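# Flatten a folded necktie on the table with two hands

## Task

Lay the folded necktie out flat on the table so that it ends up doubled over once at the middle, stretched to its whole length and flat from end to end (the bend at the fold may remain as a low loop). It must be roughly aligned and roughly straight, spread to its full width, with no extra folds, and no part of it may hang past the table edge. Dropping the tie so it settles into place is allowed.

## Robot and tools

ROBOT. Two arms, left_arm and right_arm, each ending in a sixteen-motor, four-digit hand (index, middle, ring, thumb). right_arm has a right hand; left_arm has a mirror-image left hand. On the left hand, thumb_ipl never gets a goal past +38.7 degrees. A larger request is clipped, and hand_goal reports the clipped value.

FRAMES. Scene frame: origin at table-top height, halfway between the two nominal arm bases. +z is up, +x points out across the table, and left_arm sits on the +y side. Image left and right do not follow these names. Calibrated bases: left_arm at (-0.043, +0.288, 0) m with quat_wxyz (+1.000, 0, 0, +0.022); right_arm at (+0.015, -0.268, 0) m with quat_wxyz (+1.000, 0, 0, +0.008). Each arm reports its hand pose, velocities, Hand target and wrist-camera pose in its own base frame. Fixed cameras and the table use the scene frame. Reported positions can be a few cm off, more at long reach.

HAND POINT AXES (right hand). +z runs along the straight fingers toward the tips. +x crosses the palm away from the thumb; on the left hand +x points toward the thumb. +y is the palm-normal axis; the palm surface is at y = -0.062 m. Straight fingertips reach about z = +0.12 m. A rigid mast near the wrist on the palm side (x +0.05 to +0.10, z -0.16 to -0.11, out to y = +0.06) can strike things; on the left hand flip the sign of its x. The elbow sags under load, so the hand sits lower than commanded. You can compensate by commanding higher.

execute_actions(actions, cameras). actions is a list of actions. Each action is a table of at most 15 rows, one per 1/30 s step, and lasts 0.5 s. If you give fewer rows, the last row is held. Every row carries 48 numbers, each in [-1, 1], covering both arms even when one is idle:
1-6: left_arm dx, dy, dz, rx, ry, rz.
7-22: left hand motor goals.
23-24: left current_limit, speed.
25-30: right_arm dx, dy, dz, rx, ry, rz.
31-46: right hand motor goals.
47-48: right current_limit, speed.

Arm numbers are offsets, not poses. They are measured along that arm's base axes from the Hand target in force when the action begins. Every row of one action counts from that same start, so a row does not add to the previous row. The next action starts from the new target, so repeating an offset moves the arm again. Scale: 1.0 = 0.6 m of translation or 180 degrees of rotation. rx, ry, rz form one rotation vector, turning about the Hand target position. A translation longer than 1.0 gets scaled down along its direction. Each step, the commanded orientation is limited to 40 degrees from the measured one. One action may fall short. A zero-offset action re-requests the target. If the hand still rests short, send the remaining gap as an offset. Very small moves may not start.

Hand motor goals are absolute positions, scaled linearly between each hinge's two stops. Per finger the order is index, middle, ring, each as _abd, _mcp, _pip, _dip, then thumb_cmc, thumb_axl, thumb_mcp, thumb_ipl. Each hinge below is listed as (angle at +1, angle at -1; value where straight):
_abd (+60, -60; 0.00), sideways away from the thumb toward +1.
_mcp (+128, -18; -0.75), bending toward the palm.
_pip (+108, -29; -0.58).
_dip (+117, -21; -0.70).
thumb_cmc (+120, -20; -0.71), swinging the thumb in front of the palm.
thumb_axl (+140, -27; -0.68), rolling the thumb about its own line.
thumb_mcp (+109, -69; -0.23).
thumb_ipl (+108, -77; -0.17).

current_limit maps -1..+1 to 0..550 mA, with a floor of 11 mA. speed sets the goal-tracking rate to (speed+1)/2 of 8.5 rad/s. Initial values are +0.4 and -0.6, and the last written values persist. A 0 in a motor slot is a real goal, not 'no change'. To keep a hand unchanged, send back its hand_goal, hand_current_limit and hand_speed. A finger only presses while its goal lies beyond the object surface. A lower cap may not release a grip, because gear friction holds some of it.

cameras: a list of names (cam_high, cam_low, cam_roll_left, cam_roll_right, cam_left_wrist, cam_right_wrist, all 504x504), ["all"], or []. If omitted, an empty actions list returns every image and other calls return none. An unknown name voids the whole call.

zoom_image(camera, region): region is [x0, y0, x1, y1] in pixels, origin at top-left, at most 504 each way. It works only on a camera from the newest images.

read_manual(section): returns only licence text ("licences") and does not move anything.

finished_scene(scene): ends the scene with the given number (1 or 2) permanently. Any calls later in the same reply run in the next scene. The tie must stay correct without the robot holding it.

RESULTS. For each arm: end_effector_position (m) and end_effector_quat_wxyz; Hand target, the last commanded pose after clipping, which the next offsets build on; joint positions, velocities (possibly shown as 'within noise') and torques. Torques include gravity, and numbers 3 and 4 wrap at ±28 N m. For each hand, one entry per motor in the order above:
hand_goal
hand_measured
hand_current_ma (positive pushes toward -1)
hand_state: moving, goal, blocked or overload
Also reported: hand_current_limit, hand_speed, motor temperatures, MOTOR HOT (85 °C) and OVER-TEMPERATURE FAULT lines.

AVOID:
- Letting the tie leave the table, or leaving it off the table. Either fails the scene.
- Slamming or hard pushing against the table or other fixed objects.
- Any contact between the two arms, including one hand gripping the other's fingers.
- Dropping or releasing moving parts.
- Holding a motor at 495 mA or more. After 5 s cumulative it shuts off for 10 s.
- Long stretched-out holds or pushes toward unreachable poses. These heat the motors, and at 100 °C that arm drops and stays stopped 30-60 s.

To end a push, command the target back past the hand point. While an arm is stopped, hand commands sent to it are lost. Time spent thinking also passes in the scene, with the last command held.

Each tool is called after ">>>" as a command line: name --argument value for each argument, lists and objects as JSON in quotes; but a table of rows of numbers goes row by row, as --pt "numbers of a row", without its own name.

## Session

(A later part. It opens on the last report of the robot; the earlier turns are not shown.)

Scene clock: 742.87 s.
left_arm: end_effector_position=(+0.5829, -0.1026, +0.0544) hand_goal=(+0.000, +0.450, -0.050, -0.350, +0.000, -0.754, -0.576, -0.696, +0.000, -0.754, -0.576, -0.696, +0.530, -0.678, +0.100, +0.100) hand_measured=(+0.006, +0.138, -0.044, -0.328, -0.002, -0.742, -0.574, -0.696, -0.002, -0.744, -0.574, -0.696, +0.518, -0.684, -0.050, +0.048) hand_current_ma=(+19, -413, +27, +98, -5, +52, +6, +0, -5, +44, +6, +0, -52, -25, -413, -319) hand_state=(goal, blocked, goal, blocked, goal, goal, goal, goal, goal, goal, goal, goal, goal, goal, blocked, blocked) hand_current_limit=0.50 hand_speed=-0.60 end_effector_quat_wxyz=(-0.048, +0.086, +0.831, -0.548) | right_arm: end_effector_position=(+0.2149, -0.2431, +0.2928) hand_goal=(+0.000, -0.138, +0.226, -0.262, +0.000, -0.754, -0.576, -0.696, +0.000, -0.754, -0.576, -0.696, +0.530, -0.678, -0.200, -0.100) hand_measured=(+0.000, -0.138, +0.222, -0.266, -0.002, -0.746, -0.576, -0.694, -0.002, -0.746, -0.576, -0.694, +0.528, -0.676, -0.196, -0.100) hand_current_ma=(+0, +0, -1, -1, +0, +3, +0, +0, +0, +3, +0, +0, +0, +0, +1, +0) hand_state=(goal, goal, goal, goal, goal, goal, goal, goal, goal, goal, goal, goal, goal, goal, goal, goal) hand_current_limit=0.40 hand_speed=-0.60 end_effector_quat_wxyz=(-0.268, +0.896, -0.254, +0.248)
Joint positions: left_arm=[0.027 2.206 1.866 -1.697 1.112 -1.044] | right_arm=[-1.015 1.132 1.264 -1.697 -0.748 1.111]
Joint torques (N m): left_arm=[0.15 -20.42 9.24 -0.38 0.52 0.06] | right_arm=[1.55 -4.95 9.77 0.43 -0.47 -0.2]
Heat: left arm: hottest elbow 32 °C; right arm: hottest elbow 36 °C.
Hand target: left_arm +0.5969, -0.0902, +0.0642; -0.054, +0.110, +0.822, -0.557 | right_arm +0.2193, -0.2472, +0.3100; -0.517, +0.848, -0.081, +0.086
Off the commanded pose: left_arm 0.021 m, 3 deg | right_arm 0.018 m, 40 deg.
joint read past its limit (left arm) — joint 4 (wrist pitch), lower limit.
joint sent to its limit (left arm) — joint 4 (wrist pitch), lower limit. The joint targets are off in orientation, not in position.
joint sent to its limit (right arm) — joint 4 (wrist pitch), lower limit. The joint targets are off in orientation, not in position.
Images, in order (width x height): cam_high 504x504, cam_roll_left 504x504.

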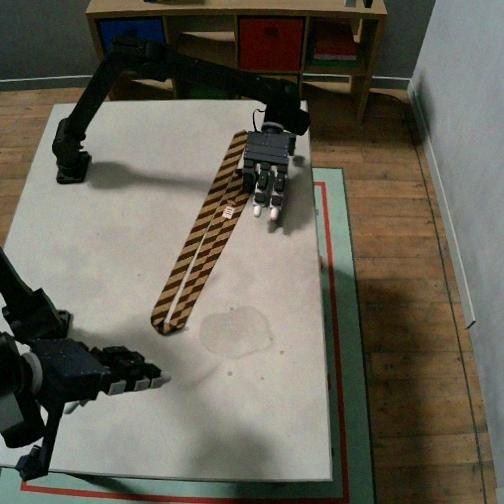

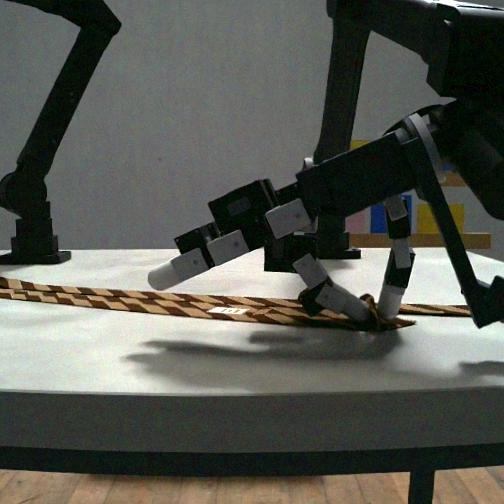

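>>> execute_actions --actions '[[[-0.015,0.08,-0.01,0,0,0,0,0.45,-0.05,-0.35,0,-0.754,-0.576,-0.696,0,-0.754,-0.576,-0.696,0.53,-0.678,0.1,0.1,0.5,-0.6,0,0,0,0,0,0,0,-0.137,0.226,-0.261,0,-0.754,-0.576,-0.696,0,-0.754,-0.576,-0.696,0.53,-0.678,-0.2,-0.1,0.4,-0.6]],[[-0.015,0.08,-0.01,0,0,0,0,0.45,-0.05,-0.35,0,-0.754,-0.576,-0.696,0,-0.754,-0.576,-0.696,0.53,-0.678,0.1,0.1,0.5,-0.6,0,0,0,0,0,0,0,-0.137,0.226,-0.261,0,-0.754,-0.576,-0.696,0,-0.754,-0.576,-0.696,0.53,-0.678,-0.2,-0.1,0.4,-0.6]]]' --cameras '["cam_roll_left","cam_high","cam_roll_right"]'

>>> zoom_image --camera "cam_high" --region '[130, 110, 310, 350]'

Scene clock: 744.63 s.
left_arm: end_effector_position=(+0.5770, -0.0003, +0.0524) hand_goal=(+0.000, +0.450, -0.050, -0.350, +0.000, -0.754, -0.576, -0.696, +0.000, -0.754, -0.576, -0.696, +0.530, -0.678, +0.100, +0.100) hand_measured=(+0.016, +0.150, -0.054, -0.342, -0.002, -0.742, -0.574, -0.696, -0.002, -0.744, -0.574, -0.696, +0.524, -0.682, -0.050, +0.056) hand_current_ma=(+60, -413, -18, +33, -4, +51, +6, +0, -4, +44, +6, +0, -27, -21, -413, -272) hand_state=(goal, blocked, goal, goal, goal, goal, goal, goal, goal, goal, goal, goal, goal, goal, blocked, blocked) hand_current_limit=0.50 hand_speed=-0.60 end_effector_quat_wxyz=(-0.003, +0.070, +0.851, -0.520) | right_arm: end_effector_position=(+0.2149, -0.2431, +0.2928) hand_goal=(+0.000, -0.138, +0.226, -0.262, +0.000, -0.754, -0.576, -0.696, +0.000, -0.754, -0.576, -0.696, +0.530, -0.678, -0.200, -0.100) hand_measured=(+0.000, -0.138, +0.222, -0.266, -0.002, -0.746, -0.576, -0.694, -0.002, -0.746, -0.576, -0.694, +0.528, -0.676, -0.196, -0.100) hand_current_ma=(+0, +0, -1, -1, +0, +3, +0, +0, +0, +3, +0, +0, +0, +0, +1, +0) hand_state=(goal, goal, goal, goal, goal, goal, goal, goal, goal, goal, goal, goal, goal, goal, goal, goal) hand_current_limit=0.40 hand_speed=-0.60 end_effector_quat_wxyz=(-0.268, +0.896, -0.254, +0.248)
Joint positions: left_arm=[0.185 2.163 1.808 -1.697 1.027 -0.947] | right_arm=[-1.015 1.132 1.264 -1.697 -0.748 1.111]
Joint torques (N m): left_arm=[-0.44 -19.49 6.65 -0.42 0.62 0.18] | right_arm=[2.55 -5.25 9.68 0.53 -0.52 -0.2]
Heat: left arm: hottest elbow 32 °C; right arm: hottest elbow 36 °C.
Hand target: left_arm +0.5788, +0.0057, +0.0520; -0.055, +0.110, +0.822, -0.557 | right_arm +0.2193, -0.2472, +0.3100; -0.517, +0.848, -0.081, +0.086
Off the commanded pose: left_arm 0.006 m, 9 deg | right_arm 0.018 m, 40 deg.
joint read past its limit (left arm) — joint 4 (wrist pitch), lower limit.
joint sent to its limit (left arm) — joint 4 (wrist pitch), lower limit. The joint targets are off in orientation, not in position.
joint sent to its limit (right arm) — joint 4 (wrist pitch), lower limit. The joint targets are off in orientation, not in position.
Images, in order (width x height): cam_high 504x504, cam_roll_left 504x504, cam_roll_right 504x504.

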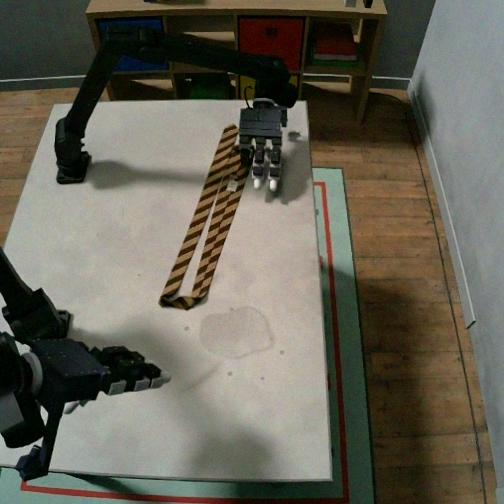

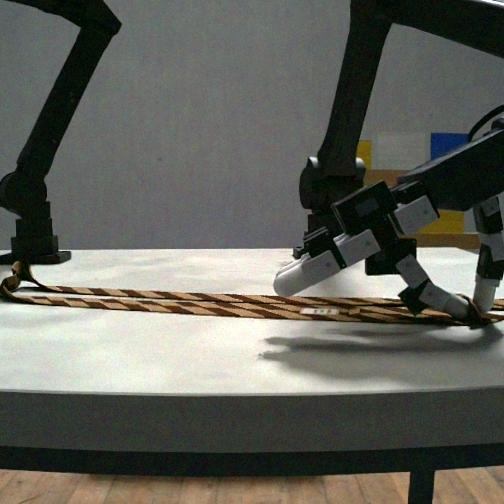

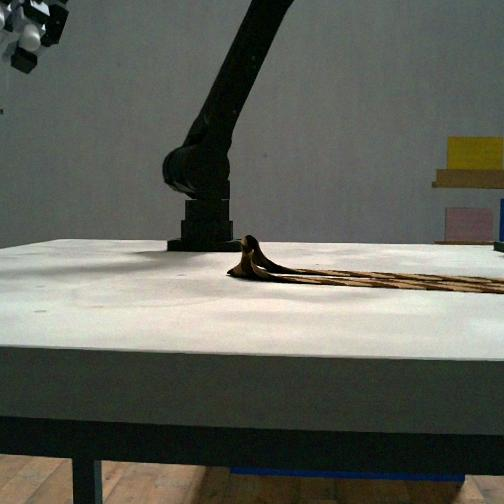

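Scaled by 2.100 from the camera's 504x504 image, which has a finer 720x720 frame.

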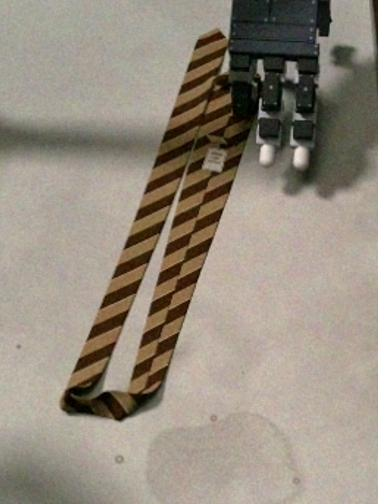

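>>> execute_actions --actions '[[[0,0,0,0,0,0,0,0.25,-0.06,-0.35,0,-0.754,-0.576,-0.696,0,-0.754,-0.576,-0.696,0.53,-0.678,-0.45,-0.3,0.4,-0.6,0,0,0,0,0,0,0,-0.137,0.226,-0.261,0,-0.754,-0.576,-0.696,0,-0.754,-0.576,-0.696,0.53,-0.678,-0.2,-0.1,0.4,-0.6]],[[0,0,0.02,0,0,0,0,0.1,0.05,-0.33,0,-0.754,-0.576,-0.696,0,-0.754,-0.576,-0.696,0.53,-0.678,-0.45,-0.3,0.4,-0.6,0,0,0,0,0,0,0,-0.137,0.226,-0.261,0,-0.754,-0.576,-0.696,0,-0.754,-0.576,-0.696,0.53,-0.678,-0.2,-0.1,0.4,-0.6]],[[0,0,0.15,0,0,0,0,-0.137,0.226,-0.261,0,-0.754,-0.576,-0.696,0,-0.754,-0.576,-0.696,0.53,-0.678,-0.45,-0.3,0.4,-0.6,0,0,0,0,0,0,0,-0.137,0.226,-0.261,0,-0.754,-0.576,-0.696,0,-0.754,-0.576,-0.696,0.53,-0.678,-0.2,-0.1,0.4,-0.6]],[[-0.25,-0.1,0.1,0,0,0,0,-0.137,0.226,-0.261,0,-0.754,-0.576,-0.696,0,-0.754,-0.576,-0.696,0.53,-0.678,-0.2,-0.1,0.4,-0.6,-0.05,-0.15,0,0,0,0,0,-0.137,0.226,-0.261,0,-0.754,-0.576,-0.696,0,-0.754,-0.576,-0.696,0.53,-0.678,-0.2,-0.1,0.4,-0.6]]]' --cameras '["cam_roll_left","cam_high","cam_roll_right"]'

>>> zoom_image --camera "cam_high" --region '[180, 100, 300, 220]'

>>> zoom_image --camera "cam_high" --region '[140, 220, 260, 340]'

>>> zoom_image --camera "cam_roll_right" --region '[200, 200, 400, 310]'

Scene clock: 748.97 s.
left_arm: end_effector_position=(+0.4232, -0.0579, +0.2046) hand_goal=(+0.000, -0.138, +0.226, -0.262, +0.000, -0.754, -0.576, -0.696, +0.000, -0.754, -0.576, -0.696, +0.530, -0.678, -0.200, -0.100) hand_measured=(+0.000, -0.134, +0.222, -0.264, +0.000, -0.742, -0.574, -0.696, +0.000, -0.742, -0.574, -0.696, +0.528, -0.680, -0.200, -0.102) hand_current_ma=(+3, +12, -17, -11, +1, +56, +6, +0, +2, +48, +6, +0, -4, -7, -1, -7) hand_state=(goal, goal, goal, goal, goal, goal, goal, goal, goal, goal, goal, goal, goal, goal, goal, goal) hand_current_limit=0.40 hand_speed=-0.60 end_effector_quat_wxyz=(+0.012, +0.066, +0.853, -0.517) | right_arm: end_effector_position=(+0.1843, -0.3296, +0.2887) hand_goal=(+0.000, -0.138, +0.226, -0.262, +0.000, -0.754, -0.576, -0.696, +0.000, -0.754, -0.576, -0.696, +0.530, -0.678, -0.200, -0.100) hand_measured=(+0.000, -0.140, +0.222, -0.266, -0.002, -0.748, -0.576, -0.694, -0.002, -0.746, -0.576, -0.694, +0.528, -0.676, -0.196, -0.100) hand_current_ma=(+0, +0, -1, -1, +0, +2, +0, +0, +0, +2, +0, +0, +0, +0, +1, +0) hand_state=(goal, goal, goal, goal, goal, goal, goal, goal, goal, goal, goal, goal, goal, goal, goal, goal) hand_current_limit=0.40 hand_speed=-0.60 end_effector_quat_wxyz=(-0.217, +0.905, -0.266, +0.250)
Joint positions: left_arm=[0.123 1.588 1.388 -1.696 1.058 -1.102] | right_arm=[-1.176 1.264 1.365 -1.7 -0.674 0.956]
Joint torques (N m): left_arm=[-0.67 -12.69 9.03 -0.25 0.86 -0.14] | right_arm=[2.08 -6.48 10.39 0.39 -0.39 -0.17]
Heat: left arm: hottest elbow 32 °C; right arm: hottest elbow 36 °C.
Hand target: left_arm +0.4288, -0.0542, +0.2140; -0.054, +0.110, +0.822, -0.557 | right_arm +0.1892, -0.3371, +0.3098; -0.485, +0.862, -0.106, +0.107
Off the commanded pose: left_arm 0.012 m, 11 deg | right_arm 0.023 m, 45 deg; orientation clipped.
joint read past its limit (left arm) — joint 4 (wrist pitch), lower limit.
joint sent to its limit (left arm) — joint 4 (wrist pitch), lower limit. The joint targets are off in orientation, not in position.
joint sent to its limit (right arm) — joint 4 (wrist pitch), lower limit. The joint targets are off in orientation, not in position.
Images, in order (width x height): cam_high 504x504, cam_roll_left 504x504, cam_roll_right 504x504.

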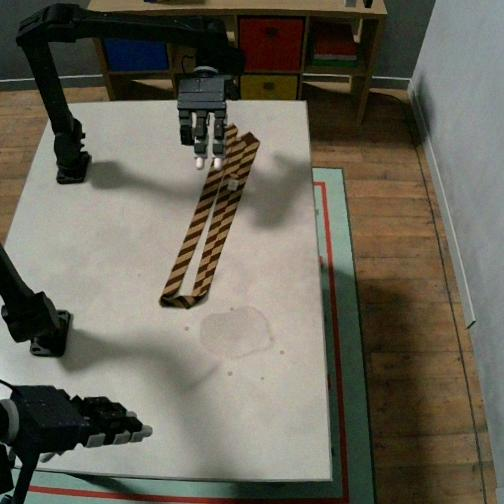

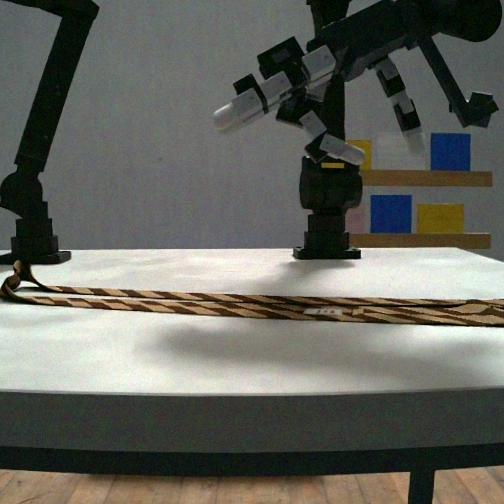

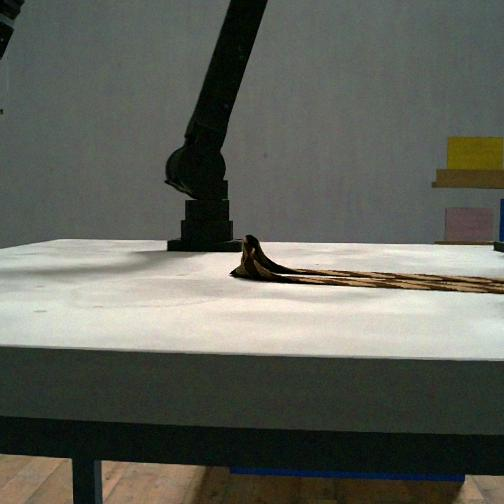

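Scaled by 4.200 from the camera's 504x504 image, which has a finer 720x720 frame.

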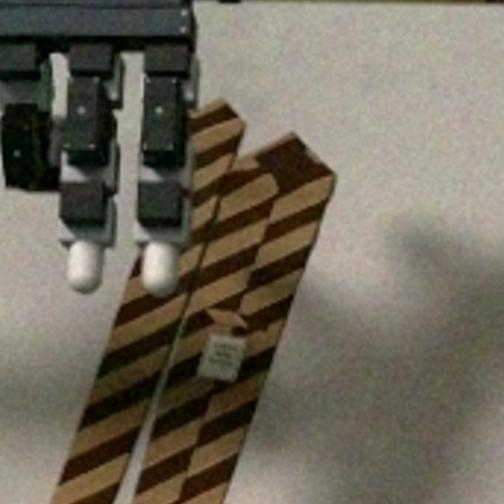

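Scaled by 4.200 from the camera's 504x504 image, which has a finer 720x720 frame.

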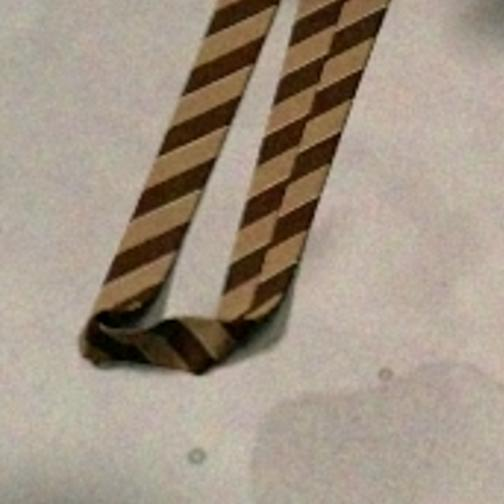

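Scaled by 2.520 from the camera's 504x504 image, which has a finer 720x720 frame.

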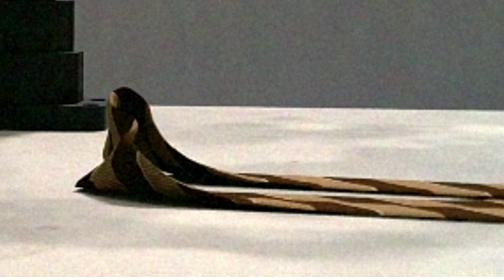

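>>> execute_actions --actions '[]' --cameras '["all"]'

Scene clock: 750.17 s.
left_arm: end_effector_position=(+0.4232, -0.0579, +0.2046) hand_goal=(+0.000, -0.138, +0.226, -0.262, +0.000, -0.754, -0.576, -0.696, +0.000, -0.754, -0.576, -0.696, +0.530, -0.678, -0.200, -0.100) hand_measured=(+0.000, -0.134, +0.222, -0.264, +0.000, -0.742, -0.574, -0.696, +0.000, -0.742, -0.574, -0.696, +0.528, -0.680, -0.200, -0.102) hand_current_ma=(+3, +12, -17, -11, +1, +56, +6, +0, +2, +48, +6, +0, -4, -7, -1, -7) hand_state=(goal, goal, goal, goal, goal, goal, goal, goal, goal, goal, goal, goal, goal, goal, goal, goal) hand_current_limit=0.40 hand_speed=-0.60 end_effector_quat_wxyz=(+0.011, +0.066, +0.853, -0.517) | right_arm: end_effector_position=(+0.1844, -0.3297, +0.2887) hand_goal=(+0.000, -0.138, +0.226, -0.262, +0.000, -0.754, -0.576, -0.696, +0.000, -0.754, -0.576, -0.696, +0.530, -0.678, -0.200, -0.100) hand_measured=(+0.000, -0.140, +0.222, -0.266, -0.002, -0.748, -0.576, -0.694, -0.002, -0.746, -0.576, -0.694, +0.528, -0.676, -0.196, -0.100) hand_current_ma=(+0, +0, -1, -1, +0, +2, +0, +0, +0, +2, +0, +0, +0, +0, +1, +0) hand_state=(goal, goal, goal, goal, goal, goal, goal, goal, goal, goal, goal, goal, goal, goal, goal, goal) hand_current_limit=0.40 hand_speed=-0.60 end_effector_quat_wxyz=(-0.217, +0.906, -0.266, +0.250)
Joint positions: left_arm=[0.123 1.588 1.388 -1.696 1.058 -1.102] | right_arm=[-1.176 1.264 1.365 -1.7 -0.674 0.955]
Joint velocities: within noise
Joint torques (N m): left_arm=[-0.73 -12.81 9.07 -0.25 0.84 -0.15] | right_arm=[2.02 -6.59 10.25 0.44 -0.46 -0.23]
Motor temperatures (°C): left_arm=[23 28 32 21 24 19] | right_arm=[25 23 36 19 23 22]
Heat: left arm: hottest elbow 32 °C; right arm: hottest elbow 36 °C.
Hand target: left_arm +0.4288, -0.0542, +0.2141; -0.054, +0.110, +0.822, -0.557 | right_arm +0.1892, -0.3371, +0.3098; -0.485, +0.862, -0.106, +0.107
Off the commanded pose: left_arm 0.012 m, 11 deg | right_arm 0.023 m, 45 deg; orientation clipped.
joint read past its limit (left arm) — joint 4 (wrist pitch), lower limit.

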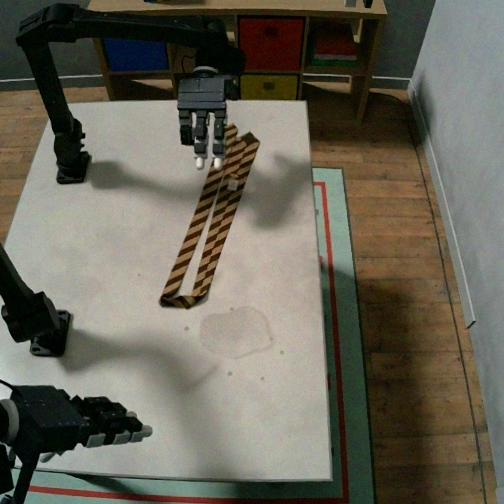

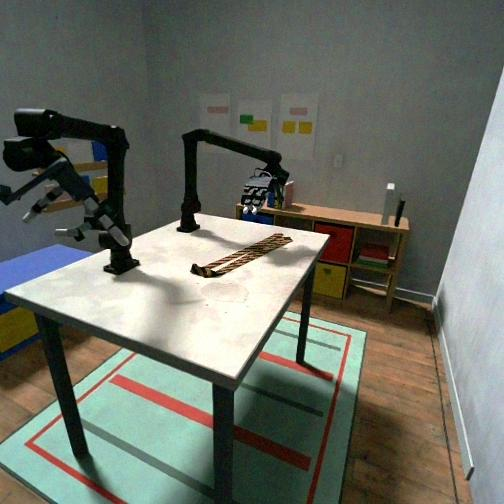

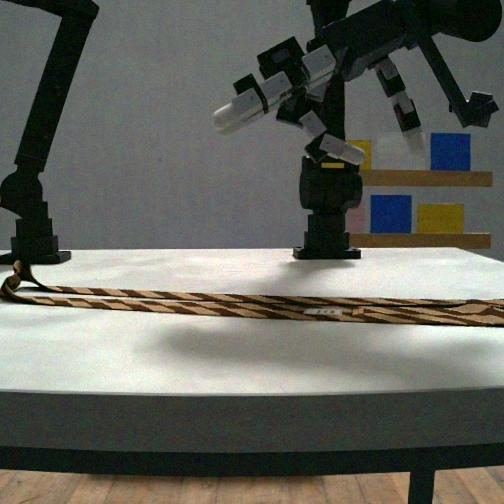

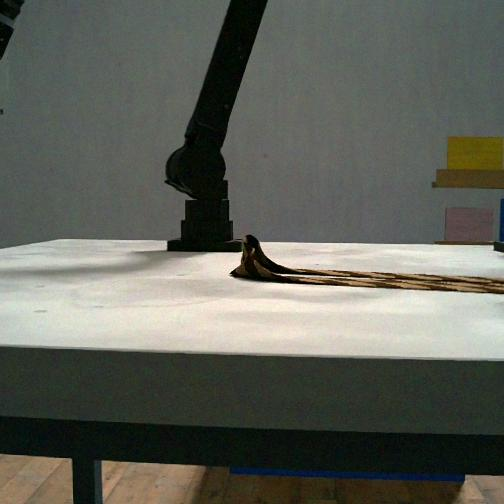

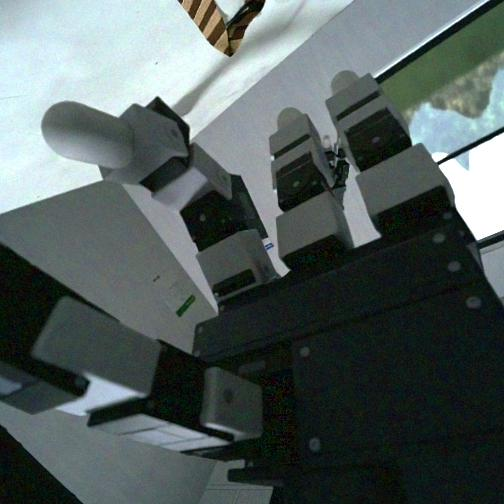

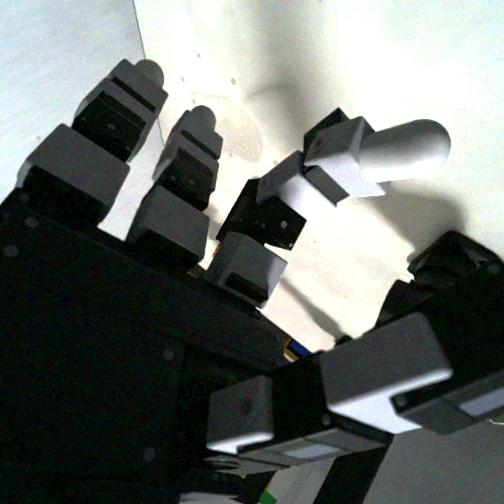

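>>> zoom_image --camera "cam_high" --region '[130, 240, 250, 340]'

>>> zoom_image --camera "cam_roll_right" --region '[200, 220, 350, 310]'

>>> zoom_image --camera "cam_low" --region '[170, 220, 310, 300]'

Scaled by 4.200 from the camera's 504x504 image, which has a finer 720x720 frame.

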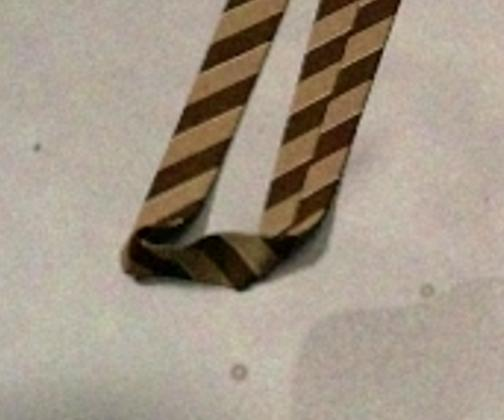

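Scaled by 3.360 from the camera's 504x504 image, which has a finer 720x720 frame.

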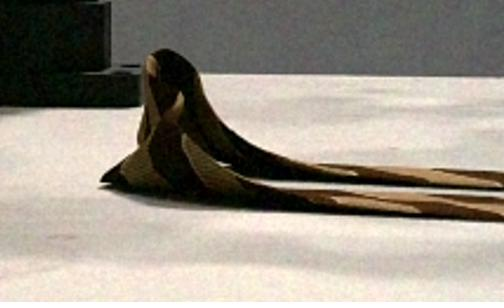

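Scaled by 3.600 from the camera's 504x504 image, which has a finer 720x720 frame.

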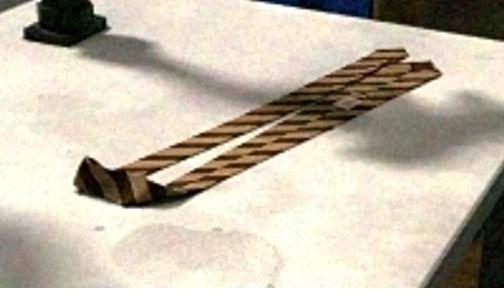

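>>> execute_actions --actions '[[[-0.1,-0.4,-0.02,-0.05,0.03,-0.05,0,-0.137,0.226,-0.261,0,-0.754,-0.576,-0.696,0,-0.754,-0.576,-0.696,0.53,-0.678,-0.2,-0.1,0.4,-0.6,0,0,0,0,0,0,0,-0.137,0.226,-0.261,0,-0.754,-0.576,-0.696,0,-0.754,-0.576,-0.696,0.53,-0.678,-0.2,-0.1,0.4,-0.6]],[[-0.113,-0.38,-0.06,-0.0585,0.0287,-0.057,0,-0.137,0.226,-0.261,0,-0.754,-0.576,-0.696,0,-0.754,-0.576,-0.696,0.53,-0.678,-0.2,-0.1,0.4,-0.6,0,0,0,0,0,0,0,-0.137,0.226,-0.261,0,-0.754,-0.576,-0.696,0,-0.754,-0.576,-0.696,0.53,-0.678,-0.2,-0.1,0.4,-0.6]]]' --cameras '["all"]'

Scene clock: 754.20 s.
left_arm: end_effector_position=(+0.2979, -0.5083, +0.1398) hand_goal=(+0.000, -0.138, +0.226, -0.262, +0.000, -0.754, -0.576, -0.696, +0.000, -0.754, -0.576, -0.696, +0.530, -0.678, -0.200, -0.100) hand_measured=(+0.000, -0.130, +0.226, -0.264, +0.000, -0.742, -0.574, -0.696, +0.000, -0.744, -0.574, -0.696, +0.532, -0.680, -0.200, -0.102) hand_current_ma=(+0, +33, +0, -9, +0, +49, +10, +0, +0, +43, +11, +0, +6, -7, -1, -7) hand_state=(goal, goal, goal, goal, goal, goal, goal, goal, goal, goal, goal, goal, goal, goal, goal, goal) hand_current_limit=0.40 hand_speed=-0.60 end_effector_quat_wxyz=(-0.269, +0.241, +0.663, -0.655) | right_arm: end_effector_position=(+0.1841, -0.3303, +0.2887) hand_goal=(+0.000, -0.138, +0.226, -0.262, +0.000, -0.754, -0.576, -0.696, +0.000, -0.754, -0.576, -0.696, +0.530, -0.678, -0.200, -0.100) hand_measured=(+0.000, -0.140, +0.222, -0.266, -0.002, -0.748, -0.576, -0.694, -0.002, -0.746, -0.576, -0.694, +0.528, -0.676, -0.196, -0.100) hand_current_ma=(+0, +0, -1, -1, +0, +2, +0, +0, +0, +2, +0, +0, +0, +0, +1, +0) hand_state=(goal, goal, goal, goal, goal, goal, goal, goal, goal, goal, goal, goal, goal, goal, goal, goal) hand_current_limit=0.40 hand_speed=-0.60 end_effector_quat_wxyz=(-0.215, +0.907, -0.263, +0.249)
Joint positions: left_arm=[-0.74 2.045 1.663 -1.473 1.574 -1.328] | right_arm=[-1.176 1.264 1.365 -1.7 -0.67 0.949]
Joint torques (N m): left_arm=[-2.08 -20.07 10.76 -0.46 1.14 -0.2] | right_arm=[2.73 -6.53 10.04 0.54 -0.4 -0.24]
Heat: left arm: hottest elbow 32 °C; right arm: hottest elbow 36 °C.
Hand target: left_arm +0.3010, -0.5223, +0.1661; -0.202, +0.202, +0.678, -0.677 | right_arm +0.1892, -0.3371, +0.3098; -0.485, +0.862, -0.106, +0.107
Off the commanded pose: left_arm 0.030 m, 9 deg | right_arm 0.023 m, 40 deg.
joint sent to its limit (left arm) — joint 5 (wrist yaw), upper limit. The joint targets are off in position and orientation.
joint sent to its limit (right arm) — joint 4 (wrist pitch), lower limit. The joint targets are off in orientation, not in position.

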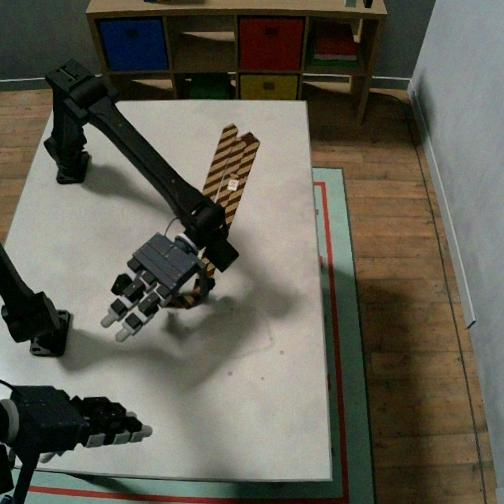

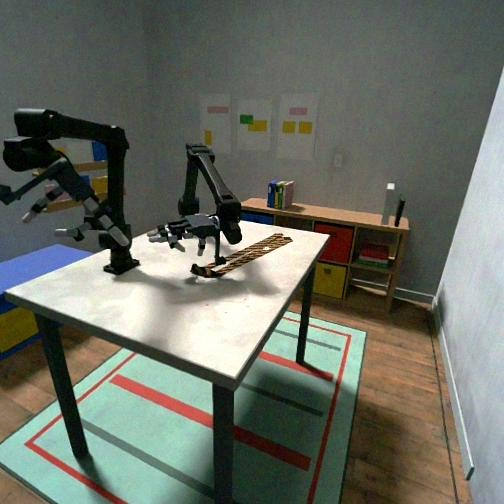

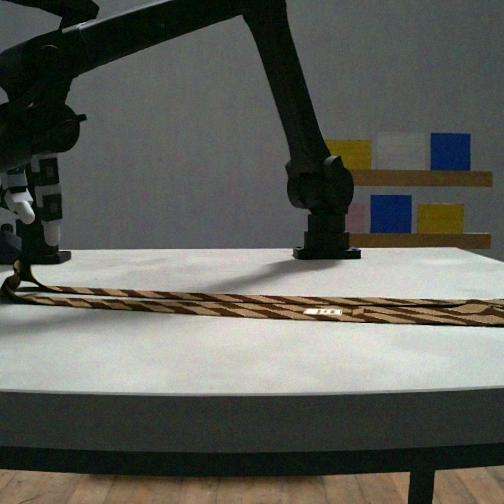

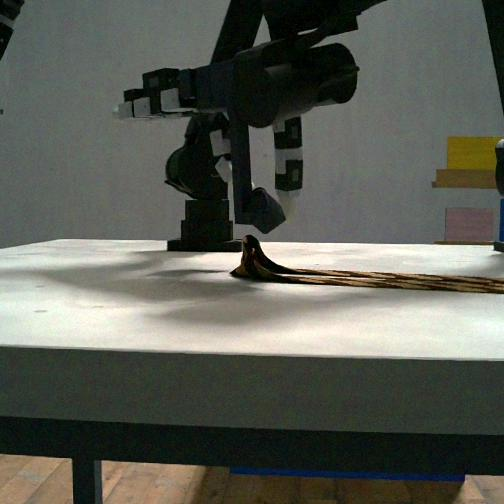

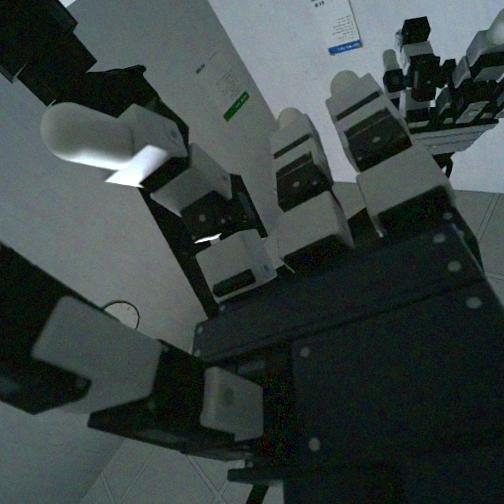

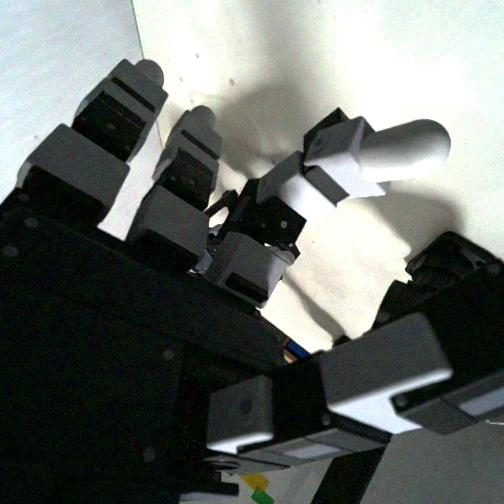

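>>> execute_actions --actions '[[[0.008,-0.025,-0.07,0,0,0,0,-0.137,0.226,-0.261,0,-0.754,-0.576,-0.696,0,-0.754,-0.576,-0.696,0.53,-0.678,-0.2,-0.1,0.4,-0.6,0,0,0,0,0,0,0,-0.137,0.226,-0.261,0,-0.754,-0.576,-0.696,0,-0.754,-0.576,-0.696,0.53,-0.678,-0.2,-0.1,0.4,-0.6]],[[0,0,0,0,0,0,0,-0.137,0.226,-0.261,0,-0.754,-0.576,-0.696,0,-0.754,-0.576,-0.696,0.53,-0.678,-0.2,-0.1,0.4,-0.6,0,0,0,0,0,0,0,-0.137,0.226,-0.261,0,-0.754,-0.576,-0.696,0,-0.754,-0.576,-0.696,0.53,-0.678,-0.2,-0.1,0.4,-0.6]]]' --cameras '["cam_high","cam_roll_right","cam_left_wrist","cam_low"]'

>>> zoom_image --camera "cam_roll_right" --region '[180, 180, 350, 300]'

>>> zoom_image --camera "cam_left_wrist" --region '[0, 0, 200, 200]'

>>> zoom_image --camera "cam_high" --region '[110, 220, 250, 340]'

Scene clock: 756.63 s.
left_arm: end_effector_position=(+0.3031, -0.5218, +0.1046) hand_goal=(+0.000, -0.138, +0.226, -0.262, +0.000, -0.754, -0.576, -0.696, +0.000, -0.754, -0.576, -0.696, +0.530, -0.678, -0.200, -0.100) hand_measured=(+0.000, -0.130, +0.226, -0.264, +0.000, -0.742, -0.574, -0.696, +0.000, -0.744, -0.574, -0.696, +0.530, -0.680, -0.200, -0.102) hand_current_ma=(+0, +32, +0, -9, +0, +49, +10, +0, +0, +43, +11, +0, +3, -7, -1, -7) hand_state=(goal, goal, goal, goal, goal, goal, goal, goal, goal, goal, goal, goal, goal, goal, goal, goal) hand_current_limit=0.40 hand_speed=-0.60 end_effector_quat_wxyz=(-0.280, +0.237, +0.664, -0.651) | right_arm: end_effector_position=(+0.1841, -0.3303, +0.2887) hand_goal=(+0.000, -0.138, +0.226, -0.262, +0.000, -0.754, -0.576, -0.696, +0.000, -0.754, -0.576, -0.696, +0.530, -0.678, -0.200, -0.100) hand_measured=(+0.000, -0.140, +0.222, -0.266, -0.002, -0.748, -0.576, -0.694, -0.002, -0.746, -0.576, -0.694, +0.528, -0.676, -0.196, -0.100) hand_current_ma=(+0, +0, -1, -1, +0, +2, +0, +0, +0, +2, +0, +0, +0, +0, +1, +0) hand_state=(goal, goal, goal, goal, goal, goal, goal, goal, goal, goal, goal, goal, goal, goal, goal, goal) hand_current_limit=0.40 hand_speed=-0.60 end_effector_quat_wxyz=(-0.215, +0.907, -0.263, +0.249)
Joint positions: left_arm=[-0.751 2.129 1.702 -1.45 1.576 -1.328] | right_arm=[-1.176 1.264 1.365 -1.7 -0.67 0.949]
Joint torques (N m): left_arm=[-2.08 -20.42 10.24 -0.01 1.09 -0.01] | right_arm=[2.02 -6.18 10.35 0.55 -0.46 -0.28]
Heat: left arm: hottest elbow 32 °C; right arm: hottest elbow 36 °C.
Hand target: left_arm +0.3058, -0.5373, +0.1241; -0.202, +0.202, +0.678, -0.677 | right_arm +0.1892, -0.3371, +0.3098; -0.485, +0.862, -0.106, +0.107
Off the commanded pose: left_arm 0.025 m, 10 deg | right_arm 0.023 m, 40 deg.
joint sent to its limit (left arm) — joint 5 (wrist yaw), upper limit. The joint targets are off in orientation, not in position.
joint sent to its limit (right arm) — joint 4 (wrist pitch), lower limit. The joint targets are off in orientation, not in position.
Images, in order (width x height): cam_high 504x504, cam_low 504x504, cam_roll_right 504x504, cam_left_wrist 504x504.

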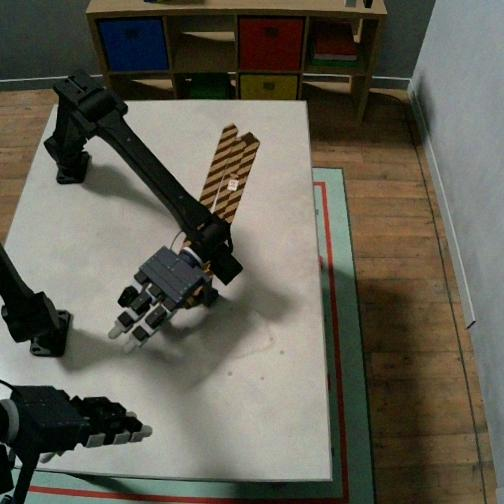

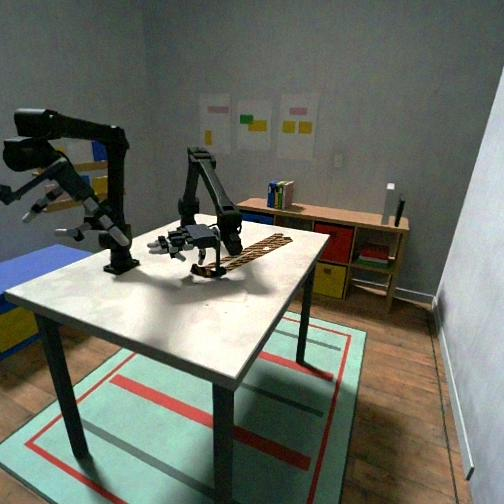

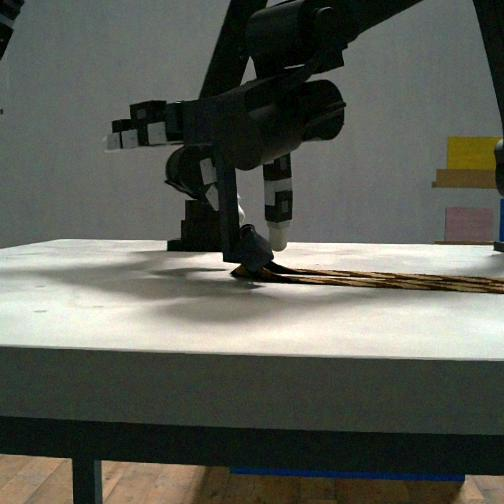

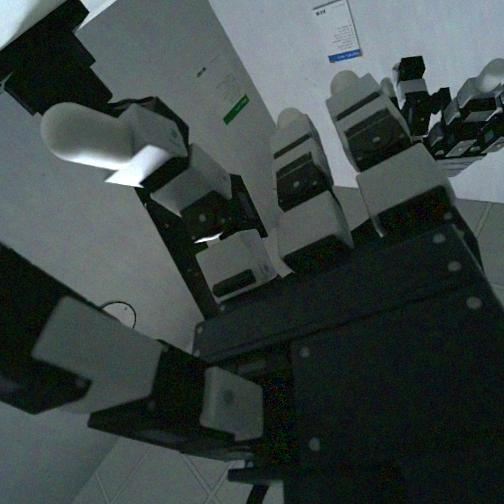

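Scaled by 2.965 from the camera's 504x504 image, which has a finer 720x720 frame.

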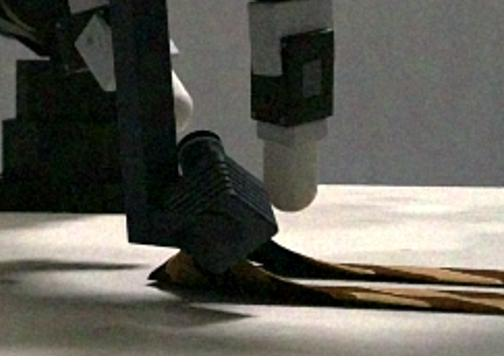

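Scaled by 2.520 from the camera's 504x504 image, which has a finer 720x720 frame.

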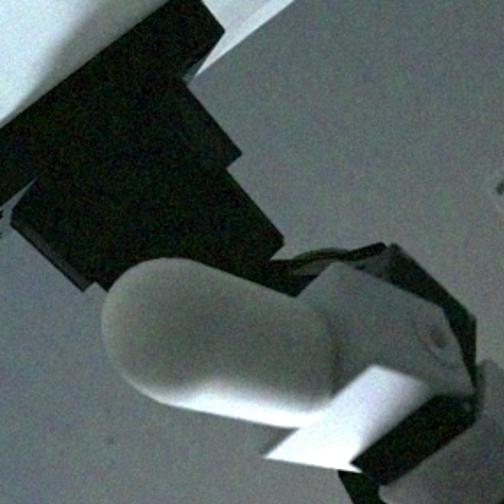

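Scaled by 3.600 from the camera's 504x504 image, which has a finer 720x720 frame.

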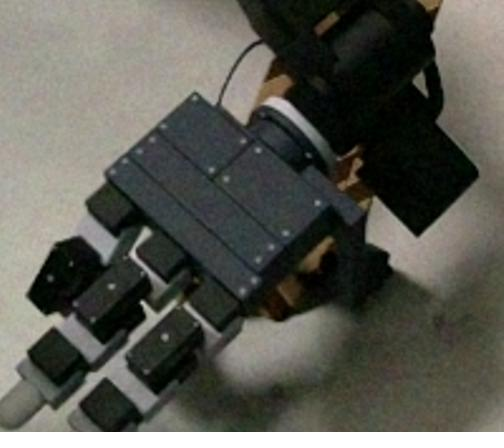

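>>> zoom_image --camera "cam_low" --region '[140, 200, 280, 300]'

Scaled by 3.600 from the camera's 504x504 image, which has a finer 720x720 frame.

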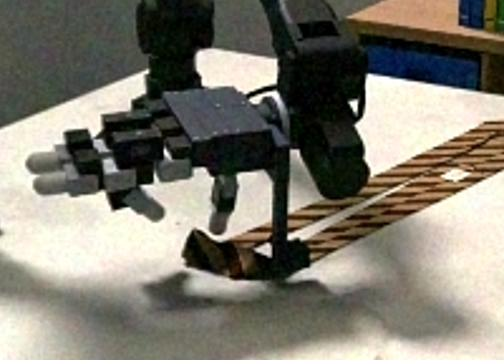

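>>> execute_actions --actions '[[[0,0,-0.025,0,0,0,0,-0.137,0.226,-0.261,0,-0.754,-0.576,-0.696,0,-0.754,-0.576,-0.696,0.53,-0.678,-0.2,-0.1,0.4,-0.6,0,0,0,0,0,0,0,-0.137,0.226,-0.261,0,-0.754,-0.576,-0.696,0,-0.754,-0.576,-0.696,0.53,-0.678,-0.2,-0.1,0.4,-0.6]]]' --cameras '["cam_roll_right","cam_low","cam_roll_left","cam_high"]'

>>> zoom_image --camera "cam_roll_right" --region '[180, 180, 350, 300]'

>>> zoom_image --camera "cam_low" --region '[140, 200, 280, 300]'

Scene clock: 760.17 s.
left_arm: end_effector_position=(+0.3050, -0.5236, +0.1034) hand_goal=(+0.000, -0.138, +0.226, -0.262, +0.000, -0.754, -0.576, -0.696, +0.000, -0.754, -0.576, -0.696, +0.530, -0.678, -0.200, -0.100) hand_measured=(+0.000, -0.130, +0.226, -0.264, +0.000, -0.742, -0.574, -0.696, +0.000, -0.744, -0.574, -0.696, +0.530, -0.680, -0.200, -0.102) hand_current_ma=(+0, +32, +0, -9, +0, +49, +10, +0, +0, +43, +11, +0, +3, -7, -1, -7) hand_state=(goal, goal, goal, goal, goal, goal, goal, goal, goal, goal, goal, goal, goal, goal, goal, goal) hand_current_limit=0.40 hand_speed=-0.60 end_effector_quat_wxyz=(-0.274, +0.244, +0.662, -0.654) | right_arm: end_effector_position=(+0.1841, -0.3303, +0.2887) hand_goal=(+0.000, -0.138, +0.226, -0.262, +0.000, -0.754, -0.576, -0.696, +0.000, -0.754, -0.576, -0.696, +0.530, -0.678, -0.200, -0.100) hand_measured=(+0.000, -0.140, +0.222, -0.266, -0.002, -0.748, -0.576, -0.694, -0.002, -0.746, -0.576, -0.694, +0.528, -0.676, -0.196, -0.100) hand_current_ma=(+0, +0, -1, -1, +0, +2, +0, +0, +0, +2, +0, +0, +0, +0, +1, +0) hand_state=(goal, goal, goal, goal, goal, goal, goal, goal, goal, goal, goal, goal, goal, goal, goal, goal) hand_current_limit=0.40 hand_speed=-0.60 end_effector_quat_wxyz=(-0.215, +0.907, -0.263, +0.249)
Joint positions: left_arm=[-0.751 2.13 1.702 -1.436 1.576 -1.323] | right_arm=[-1.176 1.264 1.365 -1.7 -0.67 0.949]
Joint torques (N m): left_arm=[-2.14 -18.73 9.51 0.17 1.1 0.04] | right_arm=[1.85 -6.48 10.1 0.46 -0.39 -0.21]
Heat: left arm: hottest elbow 33 °C; right arm: hottest elbow 36 °C.
Hand target: left_arm +0.3058, -0.5373, +0.1092; -0.202, +0.202, +0.678, -0.677 | right_arm +0.1892, -0.3371, +0.3098; -0.485, +0.862, -0.106, +0.107
Off the commanded pose: left_arm 0.015 m, 10 deg | right_arm 0.023 m, 40 deg.
joint sent to its limit (left arm) — joint 5 (wrist yaw), upper limit. The joint targets are off in orientation, not in position.
joint sent to its limit (right arm) — joint 4 (wrist pitch), lower limit. The joint targets are off in orientation, not in position.
Images, in order (width x height): cam_high 504x504, cam_low 504x504, cam_roll_left 504x504, cam_roll_right 504x504.

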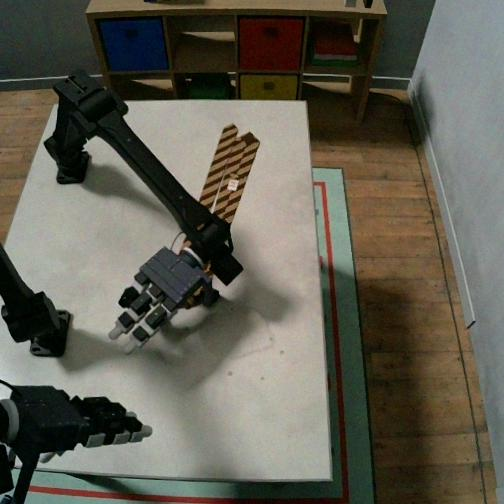

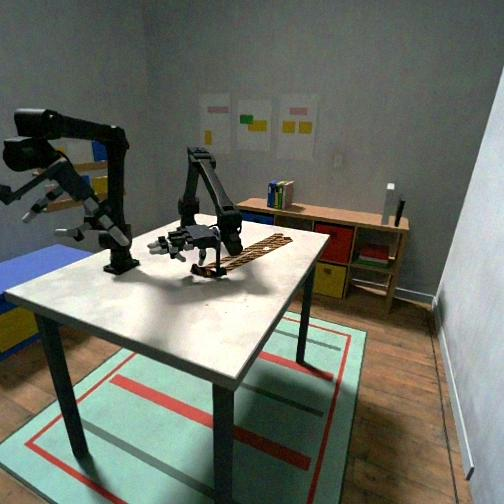

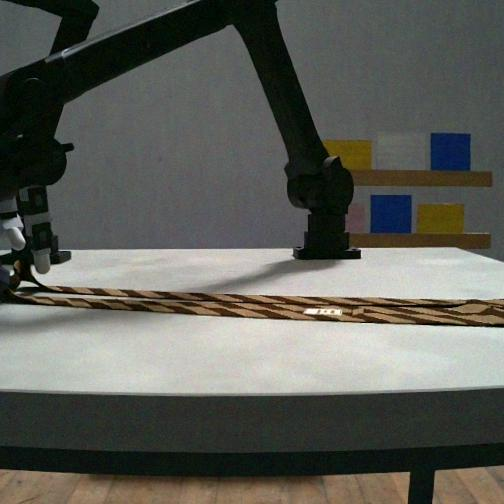

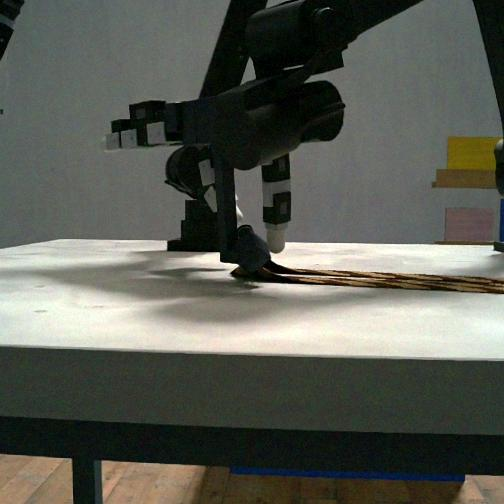

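Scaled by 2.965 from the camera's 504x504 image, which has a finer 720x720 frame.

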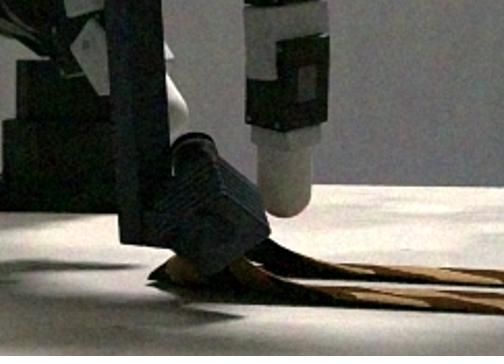

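Scaled by 3.600 from the camera's 504x504 image, which has a finer 720x720 frame.

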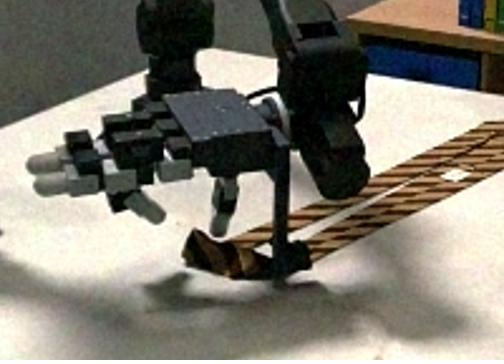

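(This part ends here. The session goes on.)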